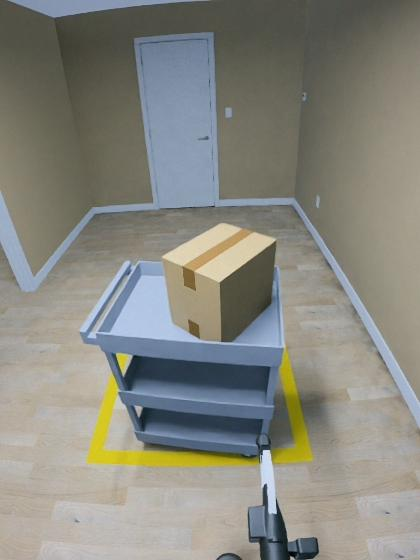

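{"op": "move", "data": {"blocking": false, "r1": {"base":{"strafe_m":0.18}}}}

{"op": "wait", "data": {"seconds": 2}}

{"op": "move", "data": {"blocking": false, "r1": {"base":{"translate_m":0.4},"pace":"slow"}}}

{"op": "wait", "data": {"seconds": 6, "cameras": ["r1_head_camera"]}}

Scene clock: 2406.50 s.
move: r1 moving
r1.base_odometry: x=-0.442 y=-1.306 heading=+0.970
r1.turned_by_wheels: +0.000
r1.turned_by_imu: +0.000
r1.base_tilt: forward=-1.6 right=+1.3
r1.lidar_m: 0.72 0.77 1.75 1.67 0.89 0.61 0.56 0.62 0.84 1.08 1.13 0.74
r1.base_status: strafe_m moving
r1.joint_positions: lift_m=+0.661 arm_m=+0.000 wrist_yaw_rad=-0.002 wrist_pitch_rad=+0.000 wrist_roll_rad=+1.569 gripper_m=-0.019
r1.joint_status: not commanded
r1.measured_speeds: translate_m=+0.001 strafe_m=+0.141 rotate_rad=-0.006 lift_m=+0.000 arm_m=+0.000 wrist_yaw_rad=+0.000 wrist_pitch_rad=+0.000 wrist_roll_rad=+0.000
r1.motor_effort: lift_m=+18(18) arm_m=-3(4) wheel_0=-10(12) wheel_1=+8(10) wheel_2=+1(2)
r1.servo_current: wrist_yaw_rad=46(72) wrist_pitch_rad=46(46) wrist_roll_rad=59(65) gripper_m=52(59)
r1.hand_pose: x=+0.4591 y=-0.0880 z=+0.8393 quat_wxyz=(+0.708, +0.706, -0.001, -0.001)
r1.wrist_depth_mm: - - - - - 1661 1205 / - - - - - 1618 1205 / - - - - - 1921 1138 / - - 715 504 - - - / - - 603 517 - - - / - - 549 198 181 - - / - - 180 169 145 - -
r2: as last shown
r2.turned_by_imu: +0.001
r2.on_its_own: arm_m is slack since a limit_stop_at_tilt
pictures: none

Scene clock: 2407.87 s.
earlier move: r1 done
r1.base_odometry: x=-0.561 y=-1.225 heading=+0.970
r1.turned_by_wheels: +0.000
r1.turned_by_imu: +0.001
r1.base_tilt: forward=-1.6 right=+1.2
r1.lidar_m: 0.72 0.81 1.60 1.51 0.86 0.61 0.58 0.62 0.85 1.24 1.29 0.75
r1.base_status: done
r1.joint_positions: lift_m=+0.661 arm_m=+0.000 wrist_yaw_rad=-0.002 wrist_pitch_rad=+0.000 wrist_roll_rad=+1.569 gripper_m=-0.019
r1.joint_status: not commanded
r1.measured_speeds: all 0
r1.motor_effort: lift_m=+18(19) arm_m=-3(4) wheel_0=-1(12) wheel_1=+0(10) wheel_2=+0(2)
r1.servo_current: wrist_yaw_rad=52(72) wrist_pitch_rad=39(52) wrist_roll_rad=26(65) gripper_m=52(59)
r1.hand_pose: x=+0.4591 y=-0.0880 z=+0.8393 quat_wxyz=(+0.708, +0.706, -0.001, -0.001)
r1.wrist_depth_mm: - - - - - 1708 1098 / - - - 500 - - - / - - 640 512 - - - / - - 559 521 - - - / - - 634 525 - - - / - - 683 199 180 - - / - - 179 146 145 - -
r2.base_odometry: x=-2.136 y=-2.480 heading=-0.611
r2.turned_by_wheels: +0.000
r2.turned_by_imu: +0.000
r2.base_tilt: forward=-0.6 right=+0.0
r2.lidar_m: 0.44 3.31 4.86 4.75 2.18 1.69 1.65 1.35 1.02 0.82 0.50 0.37
r2.base_status: not commanded
r2.joint_positions: lift_m=+0.800 arm_m=+0.000 wrist_yaw_rad=-0.372 wrist_pitch_rad=+0.000 wrist_roll_rad=+0.002 gripper_m=-0.029
r2.joint_status: not commanded
r2.measured_speeds: all 0
r2.on_its_own: arm_m is slack since a limit_stop_at_tilt; wrist_yaw_rad is at rest, and its servo_current (189 mA) is outside its rest range (0 to 104 mA)
r2.motor_effort: lift_m=+20(21) arm_m=-2(2) wheel_0=+13(13) wheel_1=-3(4) wheel_2=+22(22)
r2.servo_current: wrist_yaw_rad=189(202) wrist_pitch_rad=39(46) wrist_roll_rad=52(65) gripper_m=59(72)
r2.hand_pose: x=+0.4077 y=-0.1863 z=+0.9780 quat_wxyz=(+0.983, +0.001, +0.000, -0.185)
r2.wrist_depth_mm: - - 164 234 232 229 227 / - - 240 236 233 230 229 / - - 241 237 235 232 229 / - - 242 238 237 233 230 / - - 243 239 238 235 233 / - - 176 179 237 236 233 / - 1983 248 - 135 236 234
wait: 1.37 of 2 s (r1 has come to rest)
pictures: none

Scene clock: 2408.37 s.
move: r1 moving
r1.base_odometry: x=-0.554 y=-1.214 heading=+0.970
r1.turned_by_wheels: +0.000
r1.turned_by_imu: +0.000
r1.base_tilt: forward=-1.6 right=+1.3
r1.lidar_m: 0.71 0.79 1.62 1.51 0.91 0.65 0.59 0.61 0.87 1.24 1.28 0.75
r1.base_status: translate_m moving
r1.joint_positions: lift_m=+0.661 arm_m=+0.000 wrist_yaw_rad=-0.002 wrist_pitch_rad=+0.000 wrist_roll_rad=+1.569 gripper_m=-0.019
r1.joint_status: not commanded
r1.measured_speeds: translate_m=+0.049 strafe_m=-0.001 rotate_rad=+0.000 lift_m=+0.000 arm_m=+0.000 wrist_yaw_rad=+0.000 wrist_pitch_rad=+0.000 wrist_roll_rad=+0.000
r1.motor_effort: lift_m=+19(19) arm_m=-3(4) wheel_0=+5(6) wheel_1=+4(5) wheel_2=-6(6)
r1.servo_current: wrist_yaw_rad=46(59) wrist_pitch_rad=46(46) wrist_roll_rad=52(65) gripper_m=52(59)
r1.hand_pose: x=+0.4591 y=-0.0880 z=+0.8393 quat_wxyz=(+0.708, +0.706, -0.001, -0.001)
r1.wrist_depth_mm: - - - - - 1808 1078 / - - - 492 - - - / - - 621 500 - - - / - 574 549 512 - - - / - - 621 517 - - - / - - 668 199 180 - - / - - 180 146 145 - -
r2: as last shown
r2.on_its_own: arm_m is slack since a limit_stop_at_tilt
pictures: none

Scene clock: 2413.17 s.
earlier move: r1 done
r1.base_odometry: x=-0.335 y=-0.895 heading=+0.970
r1.turned_by_wheels: +0.000
r1.turned_by_imu: +0.000
r1.base_tilt: forward=-1.6 right=+1.3
r1.lidar_m: 0.43 0.51 1.60 1.52 1.46 1.04 0.98 1.02 1.29 1.23 1.28 0.44
r1.base_status: done
r1.joint_positions: lift_m=+0.661 arm_m=+0.000 wrist_yaw_rad=-0.002 wrist_pitch_rad=+0.000 wrist_roll_rad=+1.569 gripper_m=-0.019
r1.joint_status: not commanded
r1.measured_speeds: all 0
r1.motor_effort: lift_m=+18(19) arm_m=+4(5) wheel_0=+5(10) wheel_1=+3(7) wheel_2=-5(10)
r1.servo_current: wrist_yaw_rad=52(78) wrist_pitch_rad=46(52) wrist_roll_rad=46(72) gripper_m=52(59)
r1.hand_pose: x=+0.4590 y=-0.0881 z=+0.8393 quat_wxyz=(+0.708, +0.706, -0.001, -0.001)
r1.wrist_depth_mm: - 452 415 - 217 1808 - / 330 320 314 - 220 - - / 258 258 255 - 224 - - / 277 279 279 - 229 - - / 312 312 317 - 232 - - / - 362 342 189 179 - - / - - 180 127 147 - -
r2.base_odometry: x=-2.136 y=-2.480 heading=-0.611
r2.turned_by_wheels: +0.000
r2.turned_by_imu: +0.001
r2.base_tilt: forward=-0.6 right=+0.0
r2.lidar_m: 0.46 3.32 4.82 4.77 2.20 1.68 1.66 1.35 1.04 0.81 0.51 0.37
r2.base_status: not commanded
r2.joint_positions: lift_m=+0.800 arm_m=+0.000 wrist_yaw_rad=-0.372 wrist_pitch_rad=+0.000 wrist_roll_rad=+0.002 gripper_m=-0.029
r2.joint_status: not commanded
r2.measured_speeds: all 0
r2.on_its_own: arm_m is slack since a limit_stop_at_tilt; wrist_yaw_rad is at rest, and its servo_current (189 mA) is outside its rest range (0 to 104 mA)
r2.motor_effort: lift_m=+20(21) arm_m=-2(2) wheel_0=+12(13) wheel_1=-3(3) wheel_2=+22(22)
r2.servo_current: wrist_yaw_rad=189(195) wrist_pitch_rad=39(52) wrist_roll_rad=46(65) gripper_m=59(65)
r2.hand_pose: x=+0.4077 y=-0.1863 z=+0.9780 quat_wxyz=(+0.983, +0.001, +0.000, -0.185)
r2.wrist_depth_mm: - - 165 235 233 230 227 / - - 240 236 235 230 229 / - - 242 237 236 232 229 / - - 242 239 236 233 231 / - - 244 239 237 234 233 / - - 176 179 237 236 234 / - 1983 248 - 134 236 235
wait: 4.80 of 6 s (r1 has come to rest)
Images, in order (width x height): r1_head_camera 420x560.

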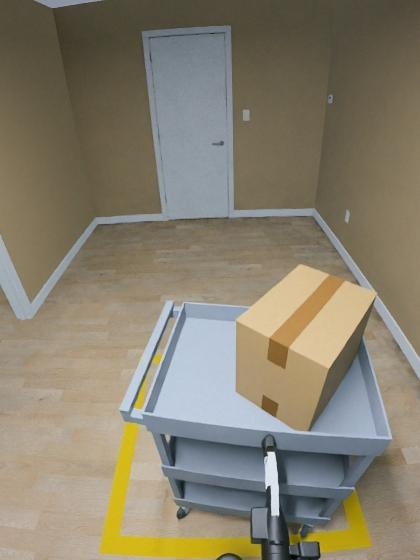

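{"op": "move", "data": {"blocking": false, "r1": {"base":{"strafe_m":-0.09,"translate_m":-0.02}}}}

{"op": "wait", "data": {"seconds": 1.5}}

{"op": "move", "data": {"blocking": false, "r1": {"base":{"translate_m":0.16},"pace":"slow"}}}

{"op": "wait", "data": {"seconds": 3}}

{"op": "move", "data": {"blocking": false, "r1": {"base":{"translate_m":-0.4}}}}

{"op": "wait", "data": {"seconds": 3, "cameras": ["r1_head_camera"]}}

Scene clock: 2421.63 s.
move: r1 moving
r1.base_odometry: x=-0.312 y=-0.918 heading=+0.971
r1.turned_by_wheels: +0.000
r1.turned_by_imu: +0.000
r1.base_tilt: forward=-1.6 right=+1.3
r1.lidar_m: 0.45 0.51 1.64 1.55 1.45 1.01 0.97 1.00 1.27 1.19 1.24 0.46
r1.base_status: translate_m moving; strafe_m moving
r1.joint_positions: lift_m=+0.661 arm_m=+0.000 wrist_yaw_rad=-0.002 wrist_pitch_rad=+0.000 wrist_roll_rad=+1.569 gripper_m=-0.019
r1.joint_status: not commanded
r1.measured_speeds: translate_m=-0.027 strafe_m=-0.126 rotate_rad=+0.001 lift_m=+0.000 arm_m=+0.000 wrist_yaw_rad=+0.000 wrist_pitch_rad=+0.000 wrist_roll_rad=+0.000
r1.motor_effort: lift_m=+18(18) arm_m=+5(5) wheel_0=+7(11) wheel_1=-7(8) wheel_2=+3(5)
r1.servo_current: wrist_yaw_rad=33(59) wrist_pitch_rad=39(46) wrist_roll_rad=46(65) gripper_m=39(52)
r1.hand_pose: x=+0.4590 y=-0.0880 z=+0.8393 quat_wxyz=(+0.708, +0.706, -0.001, -0.001)
r1.wrist_depth_mm: - 445 413 - 212 1921 - / 334 327 324 - 216 1983 - / 262 259 256 - 223 - - / 270 272 273 - 229 - - / 304 309 312 - 233 - - / 384 357 340 199 181 723 - / - - 180 145 145 - -
r2: as last shown
r2.turned_by_imu: +0.000
r2.on_its_own: arm_m is slack since a limit_stop_at_tilt
pictures: none

Scene clock: 2422.60 s.
earlier move: r1 done
r1.base_odometry: x=-0.272 y=-0.962 heading=+0.971
r1.turned_by_wheels: +0.000
r1.turned_by_imu: +0.000
r1.base_tilt: forward=-1.6 right=+1.3
r1.lidar_m: 0.44 0.51 1.68 1.58 1.43 1.01 0.95 1.00 1.21 1.14 1.18 0.47
r1.base_status: done
r1.joint_positions: lift_m=+0.661 arm_m=+0.000 wrist_yaw_rad=-0.002 wrist_pitch_rad=+0.000 wrist_roll_rad=+1.569 gripper_m=-0.019
r1.joint_status: not commanded
r1.measured_speeds: all 0
r1.motor_effort: lift_m=+18(19) arm_m=+4(5) wheel_0=+2(11) wheel_1=+1(9) wheel_2=+2(5)
r1.servo_current: wrist_yaw_rad=39(59) wrist_pitch_rad=39(46) wrist_roll_rad=52(78) gripper_m=46(59)
r1.hand_pose: x=+0.4590 y=-0.0880 z=+0.8393 quat_wxyz=(+0.708, +0.706, -0.001, -0.001)
r1.wrist_depth_mm: - - - - 220 1808 - / - 484 473 - 224 1921 - / - 377 375 - 229 - - / 312 310 298 - 235 - - / 272 273 272 - 237 - - / 301 304 289 198 180 732 - / 377 338 179 144 154 - -
r2.base_odometry: x=-2.136 y=-2.480 heading=-0.611
r2.turned_by_wheels: +0.000
r2.turned_by_imu: +0.000
r2.base_tilt: forward=-0.7 right=+0.0
r2.lidar_m: 0.45 3.32 4.85 4.78 2.18 1.68 1.64 1.36 1.04 0.81 0.51 0.37
r2.base_status: not commanded
r2.joint_positions: lift_m=+0.800 arm_m=+0.000 wrist_yaw_rad=-0.372 wrist_pitch_rad=+0.000 wrist_roll_rad=+0.002 gripper_m=-0.029
r2.joint_status: not commanded
r2.measured_speeds: all 0
r2.on_its_own: arm_m is slack since a limit_stop_at_tilt; wrist_yaw_rad is at rest, and its servo_current (182 mA) is outside its rest range (0 to 104 mA)
r2.motor_effort: lift_m=+20(21) arm_m=-2(2) wheel_0=+13(13) wheel_1=-3(3) wheel_2=+22(22)
r2.servo_current: wrist_yaw_rad=182(202) wrist_pitch_rad=46(46) wrist_roll_rad=52(65) gripper_m=65(65)
r2.hand_pose: x=+0.4077 y=-0.1863 z=+0.9780 quat_wxyz=(+0.983, +0.001, +0.000, -0.185)
r2.wrist_depth_mm: - - 165 234 232 230 228 / - - 240 236 234 231 228 / - - 241 236 234 232 230 / - - 243 239 236 233 232 / - - 244 239 238 235 233 / - - 176 179 238 235 234 / - 1921 248 - 135 237 235
wait: 0.97 of 1.5 s (r1 has come to rest)
pictures: none

Scene clock: 2423.10 s.
move: r1 moving
r1.base_odometry: x=-0.265 y=-0.952 heading=+0.971
r1.turned_by_wheels: +0.000
r1.turned_by_imu: +0.000
r1.base_tilt: forward=-1.6 right=+1.3
r1.lidar_m: 0.43 0.50 1.68 1.61 1.45 1.03 0.96 1.03 1.18 1.16 1.19 0.46
r1.base_status: translate_m moving
r1.joint_positions: lift_m=+0.661 arm_m=+0.000 wrist_yaw_rad=-0.002 wrist_pitch_rad=+0.000 wrist_roll_rad=+1.569 gripper_m=-0.019
r1.joint_status: not commanded
r1.measured_speeds: translate_m=+0.048 strafe_m=+0.001 rotate_rad=+0.001 lift_m=+0.000 arm_m=+0.000 wrist_yaw_rad=+0.000 wrist_pitch_rad=+0.000 wrist_roll_rad=+0.000
r1.motor_effort: lift_m=+18(18) arm_m=+4(5) wheel_0=+9(9) wheel_1=+6(7) wheel_2=-10(10)
r1.servo_current: wrist_yaw_rad=52(59) wrist_pitch_rad=39(46) wrist_roll_rad=46(65) gripper_m=39(52)
r1.hand_pose: x=+0.4590 y=-0.0880 z=+0.8393 quat_wxyz=(+0.708, +0.706, -0.001, -0.001)
r1.wrist_depth_mm: - - - - 214 1661 - / - 484 473 - 217 1808 - / - 375 355 - 223 - - / 309 304 304 - 227 - - / 265 268 263 - 230 - - / 290 291 277 198 183 - - / 343 322 236 126 157 - -
r2: as last shown
r2.on_its_own: arm_m is slack since a limit_stop_at_tilt
pictures: none

Scene clock: 2425.50 s.
earlier move: r1 done
r1.base_odometry: x=-0.182 y=-0.830 heading=+0.971
r1.turned_by_wheels: +0.000
r1.turned_by_imu: +0.000
r1.base_tilt: forward=-1.6 right=+1.3
r1.lidar_m: 0.45 0.49 1.71 1.63 1.65 1.18 1.09 1.16 1.22 1.12 1.19 0.46
r1.base_status: done
r1.joint_positions: lift_m=+0.661 arm_m=+0.000 wrist_yaw_rad=-0.003 wrist_pitch_rad=+0.000 wrist_roll_rad=+1.569 gripper_m=-0.019
r1.joint_status: not commanded
r1.measured_speeds: all 0
r1.motor_effort: lift_m=+18(19) arm_m=+4(5) wheel_0=+3(9) wheel_1=+3(7) wheel_2=-2(13)
r1.servo_current: wrist_yaw_rad=46(65) wrist_pitch_rad=46(52) wrist_roll_rad=65(65) gripper_m=52(59)
r1.hand_pose: x=+0.4590 y=-0.0882 z=+0.8393 quat_wxyz=(+0.708, +0.706, -0.001, -0.001)
r1.wrist_depth_mm: - 480 469 - 226 1921 - / 373 340 334 - 229 1983 - / 265 265 263 - 229 - - / 282 285 285 - 232 - - / 310 315 317 - 234 - - / 370 355 338 198 181 - - / - 384 180 144 162 - -
r2.base_odometry: x=-2.136 y=-2.480 heading=-0.611
r2.turned_by_wheels: +0.000
r2.turned_by_imu: +0.000
r2.base_tilt: forward=-0.6 right=+0.0
r2.lidar_m: 0.45 3.32 4.83 4.79 2.20 1.69 1.65 1.35 1.04 0.81 0.50 0.36
r2.base_status: not commanded
r2.joint_positions: lift_m=+0.800 arm_m=+0.000 wrist_yaw_rad=-0.372 wrist_pitch_rad=+0.000 wrist_roll_rad=+0.002 gripper_m=-0.029
r2.joint_status: not commanded
r2.measured_speeds: all 0
r2.on_its_own: arm_m is slack since a limit_stop_at_tilt; wrist_yaw_rad is at rest, and its servo_current (182 mA) is outside its rest range (0 to 104 mA)
r2.motor_effort: lift_m=+20(21) arm_m=-2(2) wheel_0=+12(13) wheel_1=-3(3) wheel_2=+22(22)
r2.servo_current: wrist_yaw_rad=182(189) wrist_pitch_rad=46(52) wrist_roll_rad=46(65) gripper_m=65(65)
r2.hand_pose: x=+0.4077 y=-0.1863 z=+0.9780 quat_wxyz=(+0.983, +0.001, +0.000, -0.185)
r2.wrist_depth_mm: - - 165 234 232 229 228 / - - 241 236 235 231 228 / - - 242 236 235 232 229 / - - 242 238 236 233 232 / - - 244 239 238 234 232 / - - 176 180 237 236 233 / - 1921 247 - 135 236 235
wait: 2.40 of 3 s (r1 has come to rest)
pictures: none

Scene clock: 2426.00 s.
move: r1 moving
r1.base_odometry: x=-0.199 y=-0.856 heading=+0.971
r1.turned_by_wheels: +0.000
r1.turned_by_imu: +0.000
r1.base_tilt: forward=-1.6 right=+1.3
r1.lidar_m: 0.47 0.51 1.72 1.62 1.60 1.14 1.09 1.13 1.21 1.15 1.17 0.48
r1.base_status: translate_m moving
r1.joint_positions: lift_m=+0.661 arm_m=+0.000 wrist_yaw_rad=-0.003 wrist_pitch_rad=+0.000 wrist_roll_rad=+1.569 gripper_m=-0.019
r1.joint_status: not commanded
r1.measured_speeds: translate_m=-0.122 strafe_m=+0.001 rotate_rad=+0.003 lift_m=+0.000 arm_m=+0.000 wrist_yaw_rad=+0.000 wrist_pitch_rad=+0.000 wrist_roll_rad=+0.000
r1.motor_effort: lift_m=+18(18) arm_m=+4(5) wheel_0=-8(8) wheel_1=-5(7) wheel_2=+8(9)
r1.servo_current: wrist_yaw_rad=59(65) wrist_pitch_rad=39(39) wrist_roll_rad=52(59) gripper_m=52(52)
r1.hand_pose: x=+0.4590 y=-0.0882 z=+0.8393 quat_wxyz=(+0.708, +0.706, -0.001, -0.001)
r1.wrist_depth_mm: - - 504 - 251 1863 - / - 373 345 - - - - / 291 291 290 - 256 - - / 310 312 314 - 258 - - / 353 347 347 - 260 - - / - 392 375 198 259 - - / - - 180 145 145 - -
r2: as last shown
r2.on_its_own: arm_m is slack since a limit_stop_at_tilt
pictures: none

Scene clock: 2428.33 s.
earlier move: r1 done
r1.base_odometry: x=-0.407 y=-1.160 heading=+0.971
r1.turned_by_wheels: +0.000
r1.turned_by_imu: -0.001
r1.base_tilt: forward=-1.6 right=+1.2
r1.lidar_m: 0.83 0.90 1.69 1.59 1.07 0.77 0.71 0.77 1.05 1.14 1.20 0.86
r1.base_status: done
r1.joint_positions: lift_m=+0.661 arm_m=+0.000 wrist_yaw_rad=-0.003 wrist_pitch_rad=+0.000 wrist_roll_rad=+1.569 gripper_m=-0.019
r1.joint_status: not commanded
r1.measured_speeds: all 0
r1.motor_effort: lift_m=+18(19) arm_m=+4(5) wheel_0=-2(9) wheel_1=-1(7) wheel_2=-1(10)
r1.servo_current: wrist_yaw_rad=52(65) wrist_pitch_rad=39(52) wrist_roll_rad=46(65) gripper_m=46(52)
r1.hand_pose: x=+0.4590 y=-0.0882 z=+0.8393 quat_wxyz=(+0.708, +0.706, -0.001, -0.001)
r1.wrist_depth_mm: - - - - - 1661 1160 / - - - 615 - - 1042 / - - 750 676 - - - / - - 676 621 - - - / - - 750 627 - - - / - - - 198 179 - - / - - 180 169 145 - 1308
r2.base_odometry: x=-2.136 y=-2.480 heading=-0.611
r2.turned_by_wheels: +0.000
r2.turned_by_imu: +0.000
r2.base_tilt: forward=-0.6 right=+0.0
r2.lidar_m: 0.47 3.32 4.84 4.77 2.17 1.70 1.64 1.34 1.02 0.84 0.50 0.37
r2.base_status: not commanded
r2.joint_positions: lift_m=+0.800 arm_m=+0.000 wrist_yaw_rad=-0.372 wrist_pitch_rad=+0.000 wrist_roll_rad=+0.002 gripper_m=-0.029
r2.joint_status: not commanded
r2.measured_speeds: all 0
r2.on_its_own: arm_m is slack since a limit_stop_at_tilt; wrist_yaw_rad is at rest, and its servo_current (189 mA) is outside its rest range (0 to 104 mA)
r2.motor_effort: lift_m=+20(21) arm_m=-1(2) wheel_0=+13(13) wheel_1=-3(3) wheel_2=+22(22)
r2.servo_current: wrist_yaw_rad=189(195) wrist_pitch_rad=46(46) wrist_roll_rad=52(59) gripper_m=65(72)
r2.hand_pose: x=+0.4077 y=-0.1863 z=+0.9780 quat_wxyz=(+0.983, +0.001, +0.000, -0.185)
r2.wrist_depth_mm: - - 164 235 233 229 226 / - - 240 236 234 229 228 / - - 242 236 236 232 229 / - - 242 238 236 234 230 / - - 244 239 238 235 232 / - - 176 179 238 236 234 / - 1921 248 - 135 236 235
wait: 2.33 of 3 s (r1 has come to rest)
Images, in order (width x height): r1_head_camera 420x560.

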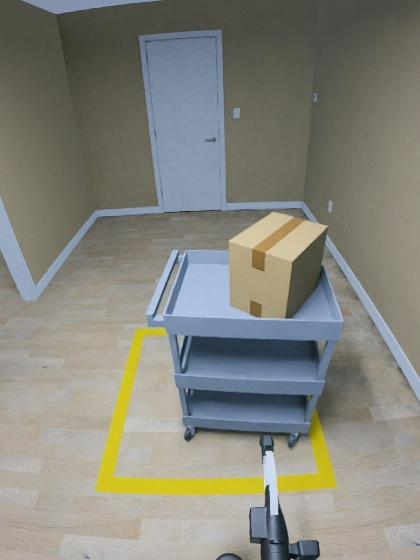

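{"op": "move", "data": {"blocking": false, "r2": {"joints":{"gripper_m":0.141}}}}

{"op": "zoom_image", "data": {"camera": "r1_head_camera", "region": [90, 200, 360, 500]}}

{"op": "wait", "data": {"seconds": 2}}

{"op": "move", "data": {"blocking": false, "r2": {"base":{"translate_m":-0.25},"pace":"slow"}}}

{"op": "wait", "data": {"seconds": 8, "cameras": ["r2_head_camera","r1_head_left_camera"]}}

Scene clock: 2442.27 s.
move: r2 moving
r1: as last shown
r1.motor_effort: lift_m=+18(18) arm_m=+4(5) wheel_0=-2(2) wheel_1=-1(2) wheel_2=-1(1)
r2.base_odometry: x=-2.136 y=-2.480 heading=-0.611
r2.turned_by_wheels: +0.000
r2.turned_by_imu: +0.002
r2.base_tilt: forward=-0.7 right=+0.0
r2.lidar_m: 0.44 3.30 4.82 4.79 2.21 1.68 1.66 1.37 1.04 0.84 0.52 0.37
r2.base_status: not commanded
r2.joint_positions: lift_m=+0.800 arm_m=+0.000 wrist_yaw_rad=-0.372 wrist_pitch_rad=+0.000 wrist_roll_rad=+0.002 gripper_m=-0.003
r2.joint_status: gripper_m moving
r2.measured_speeds: all 0
r2.on_its_own: arm_m is slack since a limit_stop_at_tilt
r2.motor_effort: lift_m=+21(21) arm_m=-2(2) wheel_0=+13(13) wheel_1=-3(3) wheel_2=+22(22)
r2.servo_current: wrist_yaw_rad=182(189) wrist_pitch_rad=33(46) wrist_roll_rad=39(52) gripper_m=85(85)
r2.hand_pose: x=+0.4077 y=-0.1863 z=+0.9780 quat_wxyz=(+0.983, +0.001, +0.000, -0.185)
r2.wrist_depth_mm: - - 167 238 236 235 231 / - - 245 240 237 235 233 / - - 171 241 239 236 234 / - - 248 243 239 237 236 / - - 248 243 243 239 236 / - - 178 186 241 240 236 / - 1921 252 - 130 241 239
pictures: none

Scaled by 1.680 from the camera's image (finer frame: 600x800).
This view is cut from an older image: the scene may have changed since it was taken.

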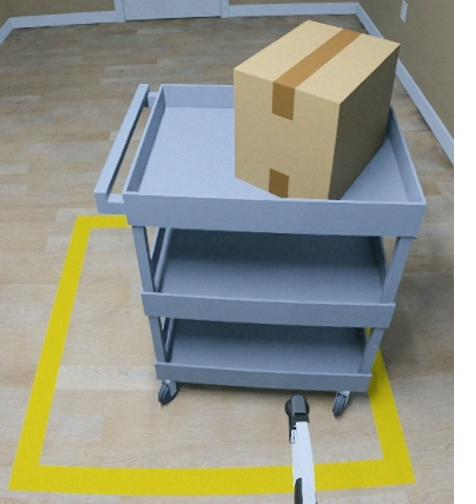

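Scene clock: 2444.27 s.
earlier move: r2 done
r1.base_odometry: x=-0.407 y=-1.160 heading=+0.971
r1.turned_by_wheels: +0.000
r1.turned_by_imu: +0.000
r1.base_tilt: forward=-1.6 right=+1.3
r1.lidar_m: 0.82 0.90 1.69 1.61 1.10 0.77 0.71 0.76 1.03 1.16 1.18 0.84
r1.base_status: not commanded
r1.joint_positions: lift_m=+0.661 arm_m=+0.000 wrist_yaw_rad=-0.003 wrist_pitch_rad=+0.000 wrist_roll_rad=+1.569 gripper_m=-0.019
r1.joint_status: not commanded
r1.measured_speeds: all 0
r1.motor_effort: lift_m=+18(19) arm_m=+4(5) wheel_0=-1(2) wheel_1=-1(2) wheel_2=-1(1)
r1.servo_current: wrist_yaw_rad=39(59) wrist_pitch_rad=39(52) wrist_roll_rad=59(65) gripper_m=46(52)
r1.hand_pose: x=+0.4590 y=-0.0882 z=+0.8393 quat_wxyz=(+0.708, +0.706, -0.001, -0.001)
r1.wrist_depth_mm: - - - - - 1708 1160 / - - - 615 - - 1042 / - - 750 683 - - - / - - 668 621 - - - / - - 750 627 - - - / - - - 198 179 - - / - - 180 169 145 - 1281
r2.base_odometry: x=-2.136 y=-2.480 heading=-0.613
r2.turned_by_wheels: -0.002
r2.turned_by_imu: -0.002
r2.base_tilt: forward=-0.7 right=+0.0
r2.lidar_m: 3.09 3.28 4.80 4.78 2.18 1.68 1.65 1.36 1.05 0.94 0.76 0.71
r2.base_status: not commanded
r2.joint_positions: lift_m=+0.800 arm_m=+0.000 wrist_yaw_rad=-0.397 wrist_pitch_rad=+0.000 wrist_roll_rad=+0.002 gripper_m=+0.141
r2.joint_status: all done
r2.measured_speeds: all 0
r2.on_its_own: arm_m is slack since a limit_stop_at_tilt
r2.motor_effort: lift_m=+20(21) arm_m=-2(2) wheel_0=+4(13) wheel_1=-3(3) wheel_2=+7(22)
r2.servo_current: wrist_yaw_rad=39(195) wrist_pitch_rad=39(46) wrist_roll_rad=39(65) gripper_m=52(117)
r2.hand_pose: x=+0.4030 y=-0.1921 z=+0.9780 quat_wxyz=(+0.980, +0.001, +0.000, -0.197)
r2.wrist_depth_mm: - - - 477 - - - / - - - 477 - - - / - - - 473 - - - / - - - 477 - - - / - - - 484 - - - / - - - 484 187 185 - / - - - - - - -
wait: 2.00 s; at rest by 1.97 s
pictures: none

Scene clock: 2444.77 s.
move: r2 moving
r1: as last shown
r2.base_odometry: x=-2.146 y=-2.473 heading=-0.613
r2.turned_by_wheels: +0.000
r2.turned_by_imu: +0.000
r2.base_tilt: forward=-0.7 right=+0.1
r2.lidar_m: 3.10 3.29 4.86 4.79 2.17 1.67 1.65 1.35 1.04 0.98 0.86 0.87
r2.base_status: translate_m moving
r2.joint_positions: lift_m=+0.800 arm_m=+0.000 wrist_yaw_rad=-0.397 wrist_pitch_rad=+0.000 wrist_roll_rad=+0.002 gripper_m=+0.141
r2.joint_status: not commanded
r2.measured_speeds: translate_m=-0.048 strafe_m=+0.000 rotate_rad=+0.002 lift_m=+0.000 arm_m=+0.000 wrist_yaw_rad=+0.000 wrist_pitch_rad=+0.000 wrist_roll_rad=+0.000
r2.on_its_own: arm_m is slack since a limit_stop_at_tilt
r2.motor_effort: lift_m=+20(21) arm_m=-2(2) wheel_0=-4(9) wheel_1=-7(7) wheel_2=+10(12)
r2.servo_current: wrist_yaw_rad=52(52) wrist_pitch_rad=33(46) wrist_roll_rad=46(59) gripper_m=52(52)
r2.hand_pose: x=+0.4030 y=-0.1921 z=+0.9780 quat_wxyz=(+0.980, +0.001, +0.000, -0.197)
r2.wrist_depth_mm: - - - - - - - / - - - - - - - / - - - - - - - / - - - - - - - / - - - - - - - / - - - 668 187 185 - / - - - - - - -
pictures: none

Scene clock: 2448.03 s.
earlier move: r2 done
r1.base_odometry: x=-0.407 y=-1.160 heading=+0.971
r1.turned_by_wheels: +0.000
r1.turned_by_imu: +0.000
r1.base_tilt: forward=-1.6 right=+1.3
r1.lidar_m: 0.85 0.91 1.70 1.61 1.06 0.76 0.73 0.74 1.07 1.15 1.20 0.87
r1.base_status: not commanded
r1.joint_positions: lift_m=+0.661 arm_m=+0.000 wrist_yaw_rad=-0.003 wrist_pitch_rad=+0.000 wrist_roll_rad=+1.569 gripper_m=-0.019
r1.joint_status: not commanded
r1.measured_speeds: all 0
r1.motor_effort: lift_m=+18(19) arm_m=+4(5) wheel_0=-2(2) wheel_1=-1(2) wheel_2=-1(1)
r1.servo_current: wrist_yaw_rad=39(78) wrist_pitch_rad=46(52) wrist_roll_rad=39(72) gripper_m=52(59)
r1.hand_pose: x=+0.4590 y=-0.0882 z=+0.8393 quat_wxyz=(+0.708, +0.706, -0.001, -0.001)
r1.wrist_depth_mm: - - - - - 1661 1182 / - - - 621 - - 1042 / - - 741 676 - - - / - - 668 621 - - - / - - 741 634 - - - / - - - 199 179 - - / - - 180 169 145 - 1281
r2.base_odometry: x=-2.340 y=-2.336 heading=-0.613
r2.turned_by_wheels: +0.000
r2.turned_by_imu: +0.000
r2.base_tilt: forward=-0.7 right=+0.1
r2.lidar_m: 3.35 3.58 4.90 4.22 1.87 1.43 1.39 1.34 1.02 0.99 1.09 1.46
r2.base_status: done
r2.joint_positions: lift_m=+0.800 arm_m=+0.000 wrist_yaw_rad=-0.397 wrist_pitch_rad=+0.000 wrist_roll_rad=+0.002 gripper_m=+0.141
r2.joint_status: not commanded
r2.measured_speeds: all 0
r2.on_its_own: arm_m is slack since a limit_stop_at_tilt
r2.motor_effort: lift_m=+20(21) arm_m=-2(2) wheel_0=-4(9) wheel_1=-4(7) wheel_2=+6(12)
r2.servo_current: wrist_yaw_rad=52(65) wrist_pitch_rad=33(52) wrist_roll_rad=65(72) gripper_m=46(59)
r2.hand_pose: x=+0.4030 y=-0.1921 z=+0.9780 quat_wxyz=(+0.980, +0.001, +0.000, -0.197)
r2.wrist_depth_mm: - - - - - - - / - - - - - - - / - - - - - - - / - - - - - - - / - - - - - - - / - - - - 196 185 - / - - - - - - -
wait: 3.27 of 8 s (r2 has come to rest)
pictures: r1_head_left_camera, r2_head_camera
Images, in order (width x height): r1_head_left_camera 420x672, r2_head_camera 420x560.

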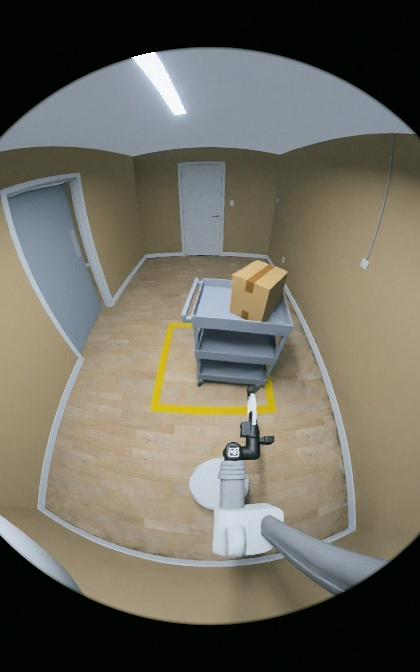

